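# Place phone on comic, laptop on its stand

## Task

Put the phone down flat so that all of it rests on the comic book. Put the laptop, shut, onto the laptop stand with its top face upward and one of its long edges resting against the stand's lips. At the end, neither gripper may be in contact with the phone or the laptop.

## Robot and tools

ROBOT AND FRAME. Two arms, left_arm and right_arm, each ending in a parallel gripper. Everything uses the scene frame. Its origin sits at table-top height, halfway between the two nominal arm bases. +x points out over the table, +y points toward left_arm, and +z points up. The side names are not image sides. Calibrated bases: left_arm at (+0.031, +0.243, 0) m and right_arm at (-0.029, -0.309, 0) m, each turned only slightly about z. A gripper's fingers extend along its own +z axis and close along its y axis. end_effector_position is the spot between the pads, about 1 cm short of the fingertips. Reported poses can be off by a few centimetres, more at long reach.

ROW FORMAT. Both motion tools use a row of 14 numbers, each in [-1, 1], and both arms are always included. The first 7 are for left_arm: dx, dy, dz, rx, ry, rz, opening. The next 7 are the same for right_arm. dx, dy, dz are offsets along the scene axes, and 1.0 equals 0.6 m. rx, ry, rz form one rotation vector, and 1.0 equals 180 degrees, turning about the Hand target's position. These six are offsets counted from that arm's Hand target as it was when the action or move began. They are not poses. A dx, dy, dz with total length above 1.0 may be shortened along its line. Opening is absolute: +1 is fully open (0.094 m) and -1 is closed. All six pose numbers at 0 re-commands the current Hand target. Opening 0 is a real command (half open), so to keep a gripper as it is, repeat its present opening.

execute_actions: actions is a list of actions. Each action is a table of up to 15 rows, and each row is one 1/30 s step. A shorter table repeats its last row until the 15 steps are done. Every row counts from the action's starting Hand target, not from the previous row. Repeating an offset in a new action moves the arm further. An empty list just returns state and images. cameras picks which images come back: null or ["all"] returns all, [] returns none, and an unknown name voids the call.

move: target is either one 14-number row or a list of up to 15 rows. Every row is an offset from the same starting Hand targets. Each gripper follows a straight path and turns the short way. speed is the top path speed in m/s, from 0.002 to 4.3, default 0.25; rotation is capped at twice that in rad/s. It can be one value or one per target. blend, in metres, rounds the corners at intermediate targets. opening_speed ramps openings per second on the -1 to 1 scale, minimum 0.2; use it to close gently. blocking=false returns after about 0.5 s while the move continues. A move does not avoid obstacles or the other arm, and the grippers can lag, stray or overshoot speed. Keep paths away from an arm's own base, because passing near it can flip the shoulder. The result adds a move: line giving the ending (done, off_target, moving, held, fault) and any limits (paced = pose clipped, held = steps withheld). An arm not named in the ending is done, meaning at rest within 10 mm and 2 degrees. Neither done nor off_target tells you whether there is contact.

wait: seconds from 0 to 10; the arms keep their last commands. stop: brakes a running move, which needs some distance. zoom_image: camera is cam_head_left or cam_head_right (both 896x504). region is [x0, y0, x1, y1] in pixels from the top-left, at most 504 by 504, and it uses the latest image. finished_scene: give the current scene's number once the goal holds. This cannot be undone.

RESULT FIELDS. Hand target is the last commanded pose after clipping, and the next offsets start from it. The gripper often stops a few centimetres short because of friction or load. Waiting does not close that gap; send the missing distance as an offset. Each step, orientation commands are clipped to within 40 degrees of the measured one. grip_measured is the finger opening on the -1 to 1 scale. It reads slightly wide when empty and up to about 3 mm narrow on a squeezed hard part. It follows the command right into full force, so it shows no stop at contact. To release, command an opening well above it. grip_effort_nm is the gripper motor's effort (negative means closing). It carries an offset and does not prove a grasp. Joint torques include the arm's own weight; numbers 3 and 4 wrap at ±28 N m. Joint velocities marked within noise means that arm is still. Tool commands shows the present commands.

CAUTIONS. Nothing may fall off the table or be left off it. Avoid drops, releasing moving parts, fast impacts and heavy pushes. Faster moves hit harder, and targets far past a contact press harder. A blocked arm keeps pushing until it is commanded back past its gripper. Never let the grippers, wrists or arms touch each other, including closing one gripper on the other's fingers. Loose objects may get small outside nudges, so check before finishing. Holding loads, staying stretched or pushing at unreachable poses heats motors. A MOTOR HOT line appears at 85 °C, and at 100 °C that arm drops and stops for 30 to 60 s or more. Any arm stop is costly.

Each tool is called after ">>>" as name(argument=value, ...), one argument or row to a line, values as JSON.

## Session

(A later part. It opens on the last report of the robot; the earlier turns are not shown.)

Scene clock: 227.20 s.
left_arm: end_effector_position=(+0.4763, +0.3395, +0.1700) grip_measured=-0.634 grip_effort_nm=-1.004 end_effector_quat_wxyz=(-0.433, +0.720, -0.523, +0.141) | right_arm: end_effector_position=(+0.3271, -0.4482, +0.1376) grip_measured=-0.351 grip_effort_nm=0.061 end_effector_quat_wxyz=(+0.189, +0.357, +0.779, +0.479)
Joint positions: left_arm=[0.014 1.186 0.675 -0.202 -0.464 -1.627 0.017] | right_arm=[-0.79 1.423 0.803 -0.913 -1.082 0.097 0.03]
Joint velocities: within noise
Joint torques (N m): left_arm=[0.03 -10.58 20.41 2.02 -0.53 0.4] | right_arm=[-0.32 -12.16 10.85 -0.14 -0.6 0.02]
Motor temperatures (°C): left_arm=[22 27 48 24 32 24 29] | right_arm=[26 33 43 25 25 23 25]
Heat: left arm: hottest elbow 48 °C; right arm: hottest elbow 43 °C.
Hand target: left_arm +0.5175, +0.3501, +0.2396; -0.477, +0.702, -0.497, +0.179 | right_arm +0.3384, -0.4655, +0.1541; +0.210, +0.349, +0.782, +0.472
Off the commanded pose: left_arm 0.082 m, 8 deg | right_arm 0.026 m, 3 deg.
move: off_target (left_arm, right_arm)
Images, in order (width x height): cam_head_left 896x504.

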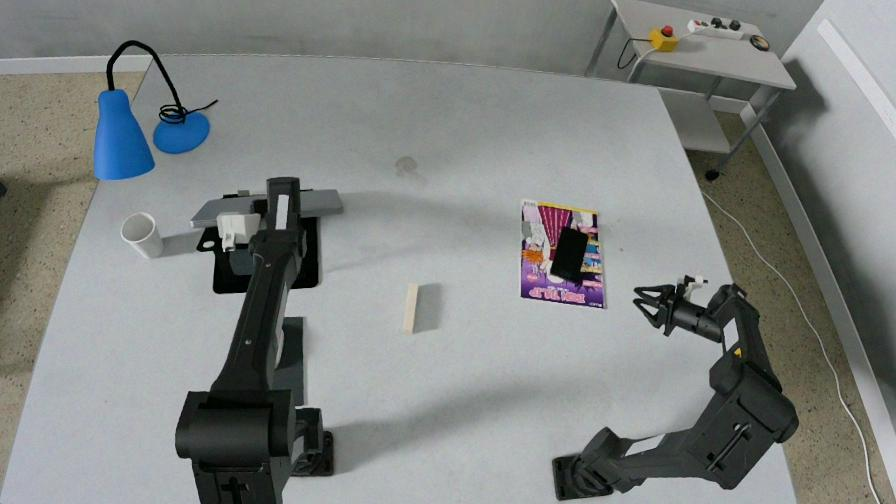

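>>> move(
  target=[0.0,0.0,-0.03,0,0.04,-0.008,-1,0,0,0,0,0,0,-0.35],
  speed=0.06,
  cameras=["cam_head_left"],
)

>>> zoom_image(
  camera="cam_head_left",
  region=[170, 170, 330, 300],
)

Scene clock: 231.70 s.
left_arm: end_effector_position=(+0.4877, +0.3417, +0.1726) grip_measured=-0.634 grip_effort_nm=-1.009 end_effector_quat_wxyz=(-0.413, +0.723, -0.539, +0.125) | right_arm: end_effector_position=(+0.3271, -0.4482, +0.1376) grip_measured=-0.351 grip_effort_nm=0.061 end_effector_quat_wxyz=(+0.189, +0.357, +0.779, +0.479)
Joint positions: left_arm=[0.025 1.223 0.743 -0.288 -0.444 -1.616 0.017] | right_arm=[-0.79 1.423 0.803 -0.913 -1.082 0.097 0.03]
Joint velocities: within noise
Joint torques (N m): left_arm=[-1.03 -10.46 18.62 1.01 -0.4 0.51] | right_arm=[-0.38 -12.16 10.89 -0.13 -0.6 0.02]
Motor temperatures (°C): left_arm=[22 27 48 24 32 24 29] | right_arm=[26 33 43 25 25 23 25]
Heat: left arm: hottest elbow 48 °C; right arm: hottest elbow 43 °C.
Hand target: left_arm +0.5174, +0.3501, +0.2217; -0.443, +0.706, -0.534, +0.141 | right_arm +0.3384, -0.4655, +0.1541; +0.210, +0.349, +0.782, +0.472
Off the commanded pose: left_arm 0.058 m, 4 deg | right_arm 0.026 m, 3 deg.
move: off_target (left_arm, right_arm)
Images, in order (width x height): cam_head_left 896x504.

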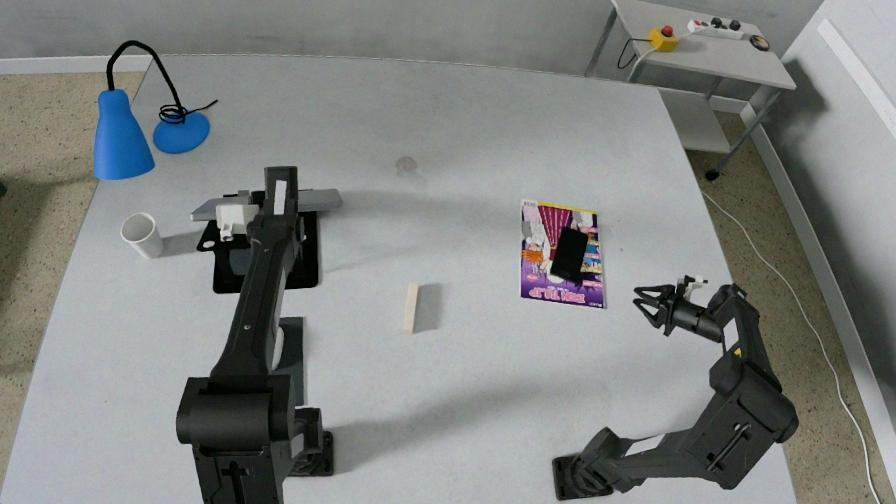

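Scaled by 3.150.

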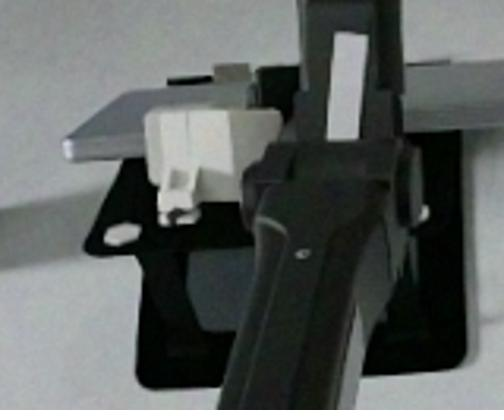

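>>> move(
  target=[-0.02,0.0,-0.04,0,-0.022,-0.005,-1,0,0,0,0,0,0,-0.35],
  speed=0.06,
  cameras=["cam_head_left"],
)

>>> zoom_image(
  camera="cam_head_left",
  region=[170, 170, 330, 300],
)

Scene clock: 238.70 s.
left_arm: end_effector_position=(+0.4933, +0.3432, +0.1648) grip_measured=-0.634 grip_effort_nm=-1.009 end_effector_quat_wxyz=(-0.427, +0.713, -0.537, +0.147) | right_arm: end_effector_position=(+0.3271, -0.4482, +0.1376) grip_measured=-0.351 grip_effort_nm=0.061 end_effector_quat_wxyz=(+0.189, +0.357, +0.779, +0.479)
Joint positions: left_arm=[0.036 1.237 0.703 -0.172 -0.419 -1.591 0.017] | right_arm=[-0.79 1.423 0.803 -0.913 -1.082 0.097 0.03]
Joint velocities: within noise
Joint torques (N m): left_arm=[-0.62 -12.63 12.11 3.3 -0.39 0.4] | right_arm=[-0.38 -12.1 10.88 -0.13 -0.6 0.02]
Motor temperatures (°C): left_arm=[22 27 47 24 31 24 29] | right_arm=[26 33 43 25 25 23 25]
Heat: left arm: hottest elbow 47 °C; right arm: hottest elbow 43 °C.
Hand target: left_arm +0.5055, +0.3501, +0.1976; -0.460, +0.696, -0.524, +0.168 | right_arm +0.3384, -0.4655, +0.1541; +0.210, +0.349, +0.782, +0.472
Off the commanded pose: left_arm 0.036 m, 5 deg | right_arm 0.026 m, 3 deg.
move: off_target (left_arm, right_arm)
Images, in order (width x height): cam_head_left 896x504.

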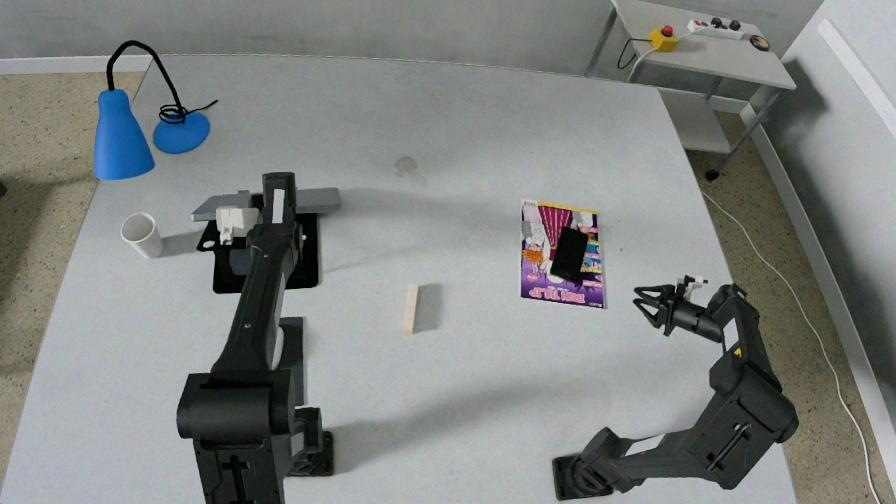

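Scaled by 3.150.

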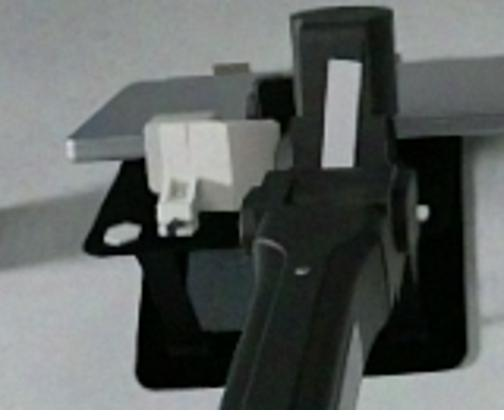

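>>> move(
  target=[-0.05,0.0,0.02,0,0,-0.004,-1,0,0,0,0,0,0,-0.35],
  speed=0.06,
  cameras=["cam_head_left"],
)

>>> zoom_image(
  camera="cam_head_left",
  region=[170, 170, 330, 300],
)

Scene clock: 243.07 s.
left_arm: end_effector_position=(+0.4742, +0.3411, +0.1648) grip_measured=-0.634 grip_effort_nm=-1.009 end_effector_quat_wxyz=(-0.423, +0.707, -0.546, +0.152) | right_arm: end_effector_position=(+0.3271, -0.4482, +0.1376) grip_measured=-0.351 grip_effort_nm=0.056 end_effector_quat_wxyz=(+0.189, +0.357, +0.779, +0.479)
Joint positions: left_arm=[0.043 1.175 0.655 -0.18 -0.394 -1.57 0.017] | right_arm=[-0.79 1.423 0.803 -0.913 -1.082 0.097 0.03]
Joint velocities: within noise
Joint torques (N m): left_arm=[-0.5 -14.62 11.93 1.91 -0.6 0.37] | right_arm=[-0.38 -12.16 10.85 -0.12 -0.6 0.01]
Motor temperatures (°C): left_arm=[22 27 46 24 31 24 29] | right_arm=[26 33 43 25 25 23 25]
Heat: left arm: hottest elbow 46 °C; right arm: hottest elbow 43 °C.
Hand target: left_arm +0.4755, +0.3502, +0.2097; -0.459, +0.693, -0.529, +0.171 | right_arm +0.3384, -0.4655, +0.1541; +0.210, +0.349, +0.782, +0.472
Off the commanded pose: left_arm 0.046 m, 5 deg | right_arm 0.026 m, 3 deg.
move: off_target (left_arm, right_arm)
Images, in order (width x height): cam_head_left 896x504.

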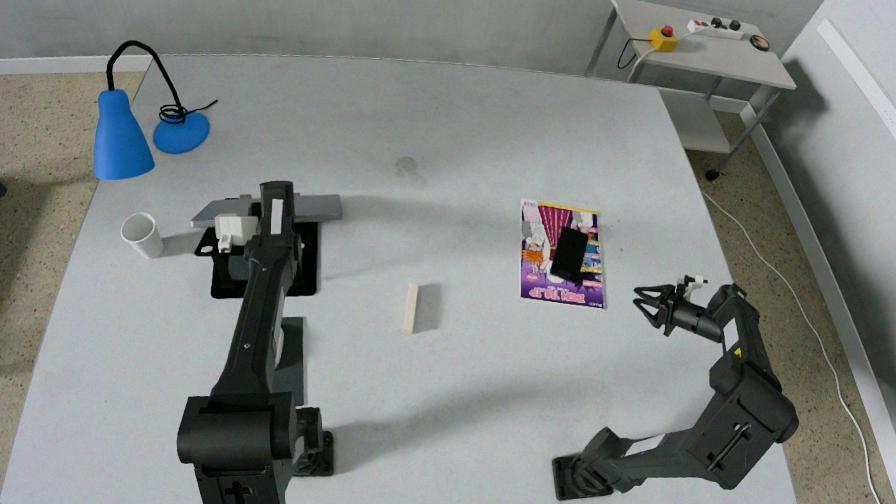

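Scaled by 3.150.

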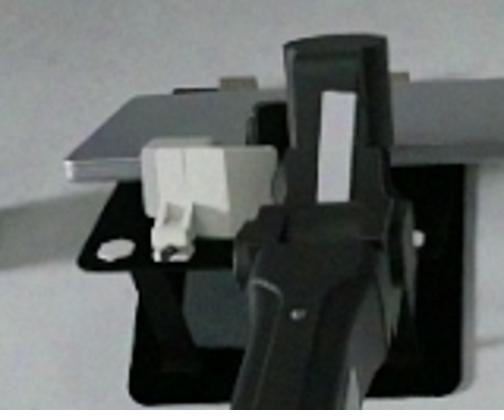

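>>> move(
  target=[
    [-0.008,0.0,-0.04,0,0,0,-1,0,0,0,0,0,0,-0.35],
    [-0.008,0.0,-0.05,0,0,0,-0.3,0,0,0,0,0,0,-0.35],
  ],
  speed=0.06,
  opening_speed=0.4,
  cameras=["cam_head_left"],
)

>>> zoom_image(
  camera="cam_head_left",
  region=[170, 170, 330, 300],
)

Scene clock: 248.97 s.
left_arm: end_effector_position=(+0.4628, +0.3420, +0.1478) grip_measured=-0.303 grip_effort_nm=0.125 end_effector_quat_wxyz=(-0.430, +0.702, -0.546, +0.154) | right_arm: end_effector_position=(+0.3271, -0.4482, +0.1376) grip_measured=-0.351 grip_effort_nm=0.066 end_effector_quat_wxyz=(+0.189, +0.357, +0.779, +0.479)
Joint positions: left_arm=[0.047 1.171 0.589 -0.099 -0.393 -1.555 0.033] | right_arm=[-0.79 1.423 0.803 -0.913 -1.082 0.097 0.03]
Joint velocities: within noise
Joint torques (N m): left_arm=[-0.85 -11.46 11.74 2.39 -0.48 0.21] | right_arm=[-0.38 -12.1 10.86 -0.14 -0.6 0.03]
Motor temperatures (°C): left_arm=[22 27 45 24 31 24 29] | right_arm=[26 33 43 25 25 23 25]
Heat: left arm: hottest elbow 45 °C; right arm: hottest elbow 43 °C.
Hand target: left_arm +0.4707, +0.3502, +0.1798; -0.459, +0.693, -0.529, +0.171 | right_arm +0.3384, -0.4655, +0.1541; +0.210, +0.349, +0.782, +0.472
Off the commanded pose: left_arm 0.034 m, 4 deg | right_arm 0.026 m, 3 deg.
move: off_target (left_arm, right_arm); target 2's new opening was sent with left_arm's hand 0.025 m and 4 deg from that target
Images, in order (width x height): cam_head_left 896x504.

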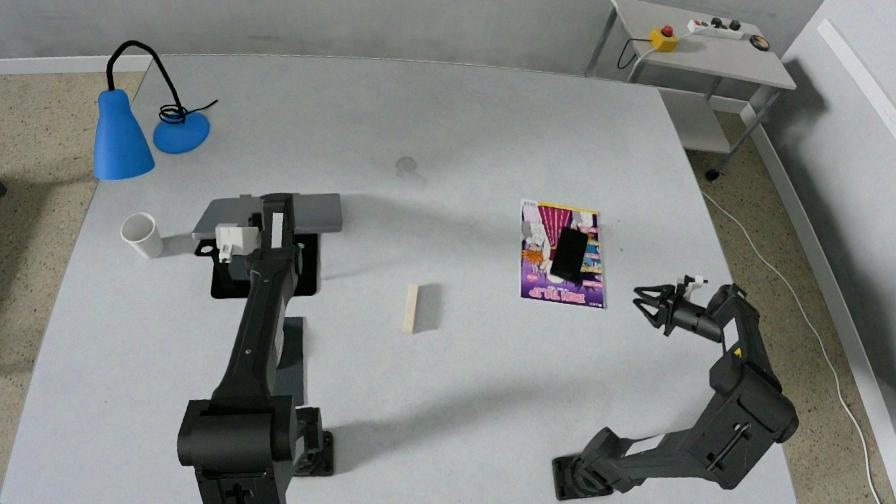

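Scaled by 3.150.

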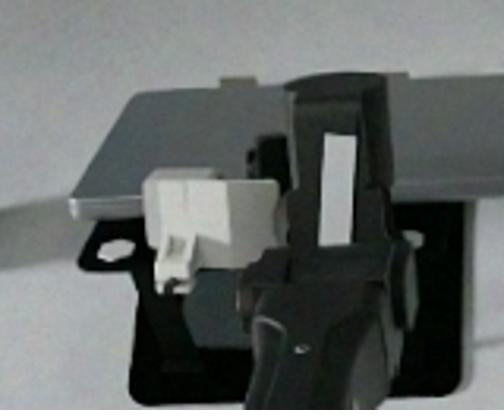

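>>> move(
  target=[
    [0,0,0,0,0,0,0.0,0,0,0,0,0,0,-0.35],
    [-0.15,-0.095,0.115,0,0,0,0.0,0,0,0,0,0,0,-0.35],
    [-0.22,-0.14,0.3,0,0,0,0.0,0,0,0,0,0,0,-0.35],
  ],
  speed=0.1,
  opening_speed=0.5,
)

>>> zoom_image(
  camera="cam_head_left",
  region=[170, 170, 360, 320],
)

>>> zoom_image(
  camera="cam_head_right",
  region=[180, 170, 360, 310],
)

Scene clock: 255.83 s.
left_arm: end_effector_position=(+0.3330, +0.2719, +0.3195) grip_measured=-0.002 grip_effort_nm=0.105 end_effector_quat_wxyz=(-0.448, +0.695, -0.545, +0.139) | right_arm: end_effector_position=(+0.3271, -0.4482, +0.1376) grip_measured=-0.351 grip_effort_nm=0.066 end_effector_quat_wxyz=(+0.189, +0.357, +0.779, +0.479)
Joint positions: left_arm=[-0.307 0.655 0.801 -0.964 -0.696 -1.804 0.047] | right_arm=[-0.79 1.423 0.803 -0.913 -1.082 0.097 0.03]
Joint velocities: within noise
Joint torques (N m): left_arm=[-2.32 -2.9 17.99 1.18 -0.52 -0.01] | right_arm=[-0.32 -12.04 10.88 -0.14 -0.6 0.02]
Motor temperatures (°C): left_arm=[22 27 45 24 31 24 29] | right_arm=[26 33 43 25 25 23 25]
Heat: left arm: hottest elbow 45 °C; right arm: hottest elbow 43 °C.
Hand target: left_arm +0.3387, +0.2660, +0.3596; -0.459, +0.693, -0.529, +0.171 | right_arm +0.3384, -0.4655, +0.1541; +0.210, +0.349, +0.782, +0.472
Off the commanded pose: left_arm 0.041 m, 4 deg | right_arm 0.026 m, 3 deg.
move: off_target (left_arm, right_arm)

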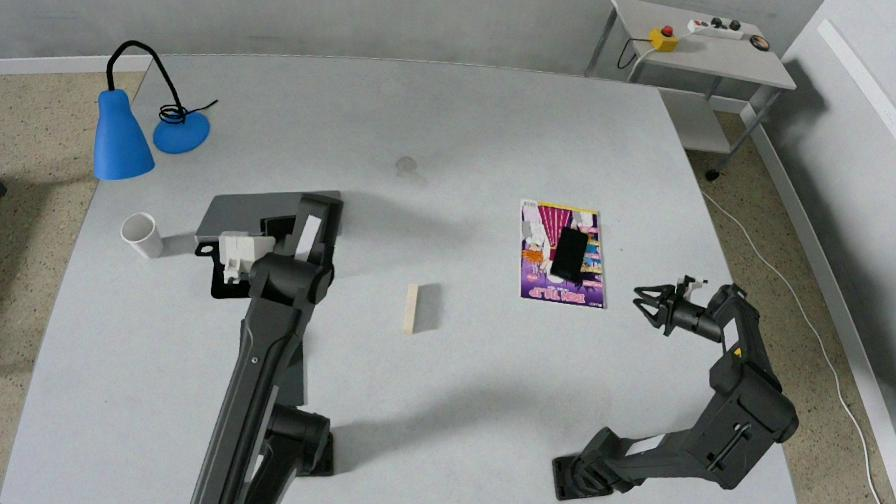

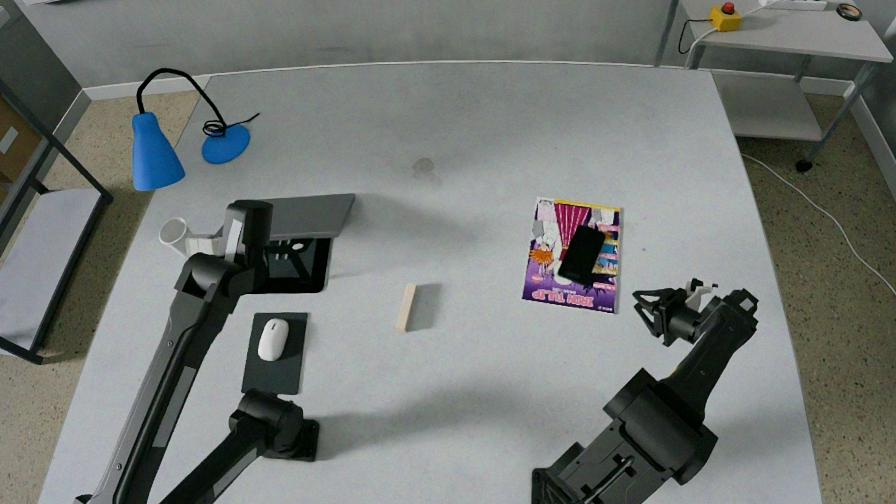

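Scaled by 2.653.

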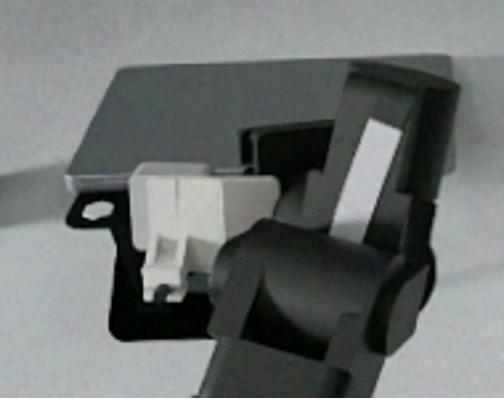

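Scaled by 2.800.

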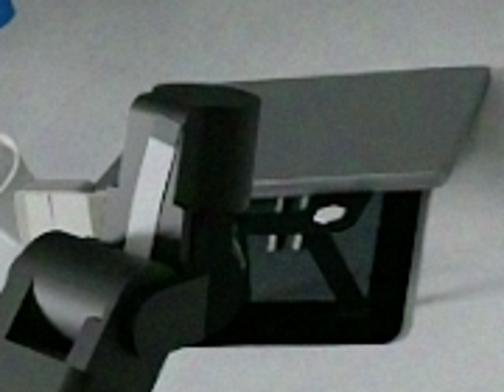

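>>> move(
  target=[-0.1,-0.25,0.05,0,0,0,0.0,0,0,0,0,0,0,-0.35],
  speed=0.25,
)

>>> zoom_image(
  camera="cam_head_left",
  region=[180, 175, 350, 310],
)

>>> zoom_image(
  camera="cam_head_left",
  region=[230, 180, 320, 230],
)

>>> zoom_image(
  camera="cam_head_right",
  region=[200, 175, 370, 310],
)

Scene clock: 261.87 s.
left_arm: end_effector_position=(+0.2782, +0.1254, +0.3588) grip_measured=-0.002 grip_effort_nm=0.110 end_effector_quat_wxyz=(+0.449, -0.560, +0.654, -0.239) | right_arm: end_effector_position=(+0.3271, -0.4482, +0.1376) grip_measured=-0.351 grip_effort_nm=0.061 end_effector_quat_wxyz=(+0.189, +0.357, +0.779, +0.479)
Joint positions: left_arm=[-1.016 0.671 0.898 -1.222 -0.957 -2.098 0.047] | right_arm=[-0.79 1.423 0.803 -0.913 -1.082 0.097 0.03]
Joint velocities: within noise
Joint torques (N m): left_arm=[-2.43 -1.49 16.88 0.77 -0.6 -0.02] | right_arm=[-0.32 -12.16 10.86 -0.14 -0.6 0.03]
Motor temperatures (°C): left_arm=[22 26 46 24 31 24 28] | right_arm=[26 33 43 25 25 23 25]
Heat: left arm: hottest elbow 46 °C; right arm: hottest elbow 43 °C.
Hand target: left_arm +0.2787, +0.1160, +0.3896; +0.459, -0.693, +0.529, -0.171 | right_arm +0.3384, -0.4654, +0.1541; +0.210, +0.349, +0.782, +0.472
Off the commanded pose: left_arm 0.032 m, 22 deg | right_arm 0.026 m, 3 deg.
joint sent to its limit (left arm) — joint 6 (wrist roll), lower limit. The joint targets are off in orientation, not in position.
move: off_target (left_arm, right_arm)

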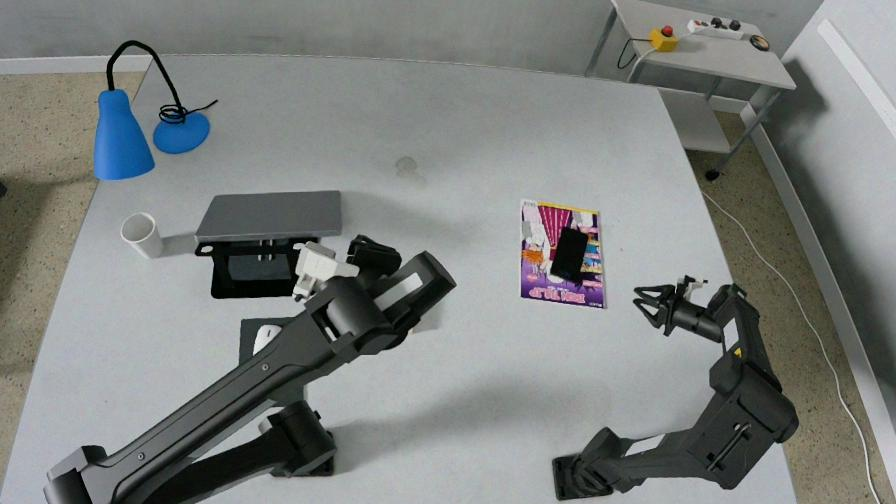

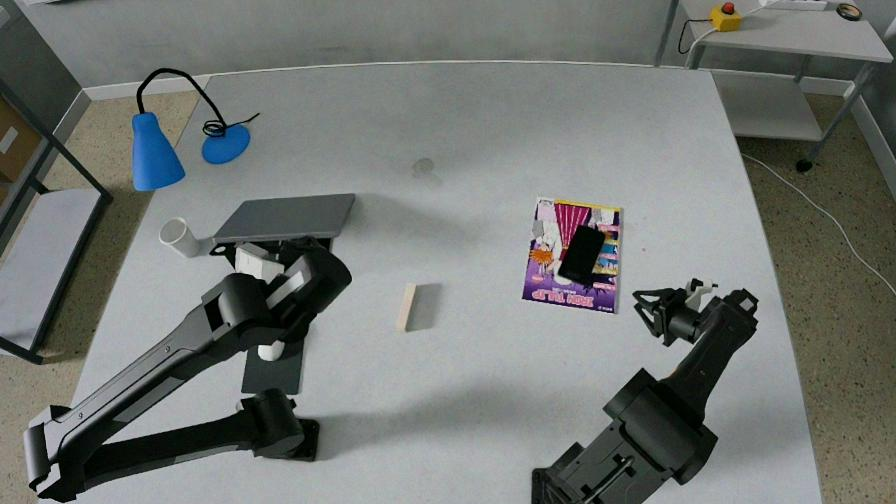

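Scaled by 2.965.

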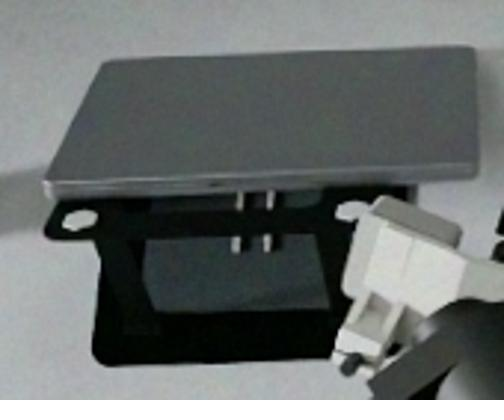

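Scaled by 5.600.

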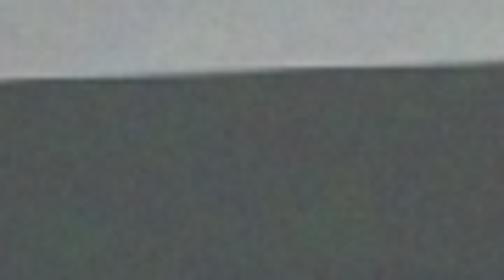

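Scaled by 2.965.

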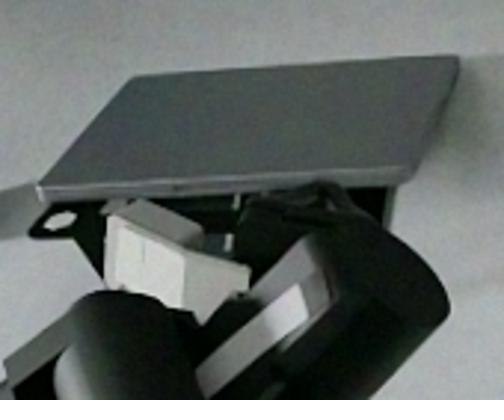

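>>> finished_scene(
  scene=2,
)

The scene is finished: the task was done.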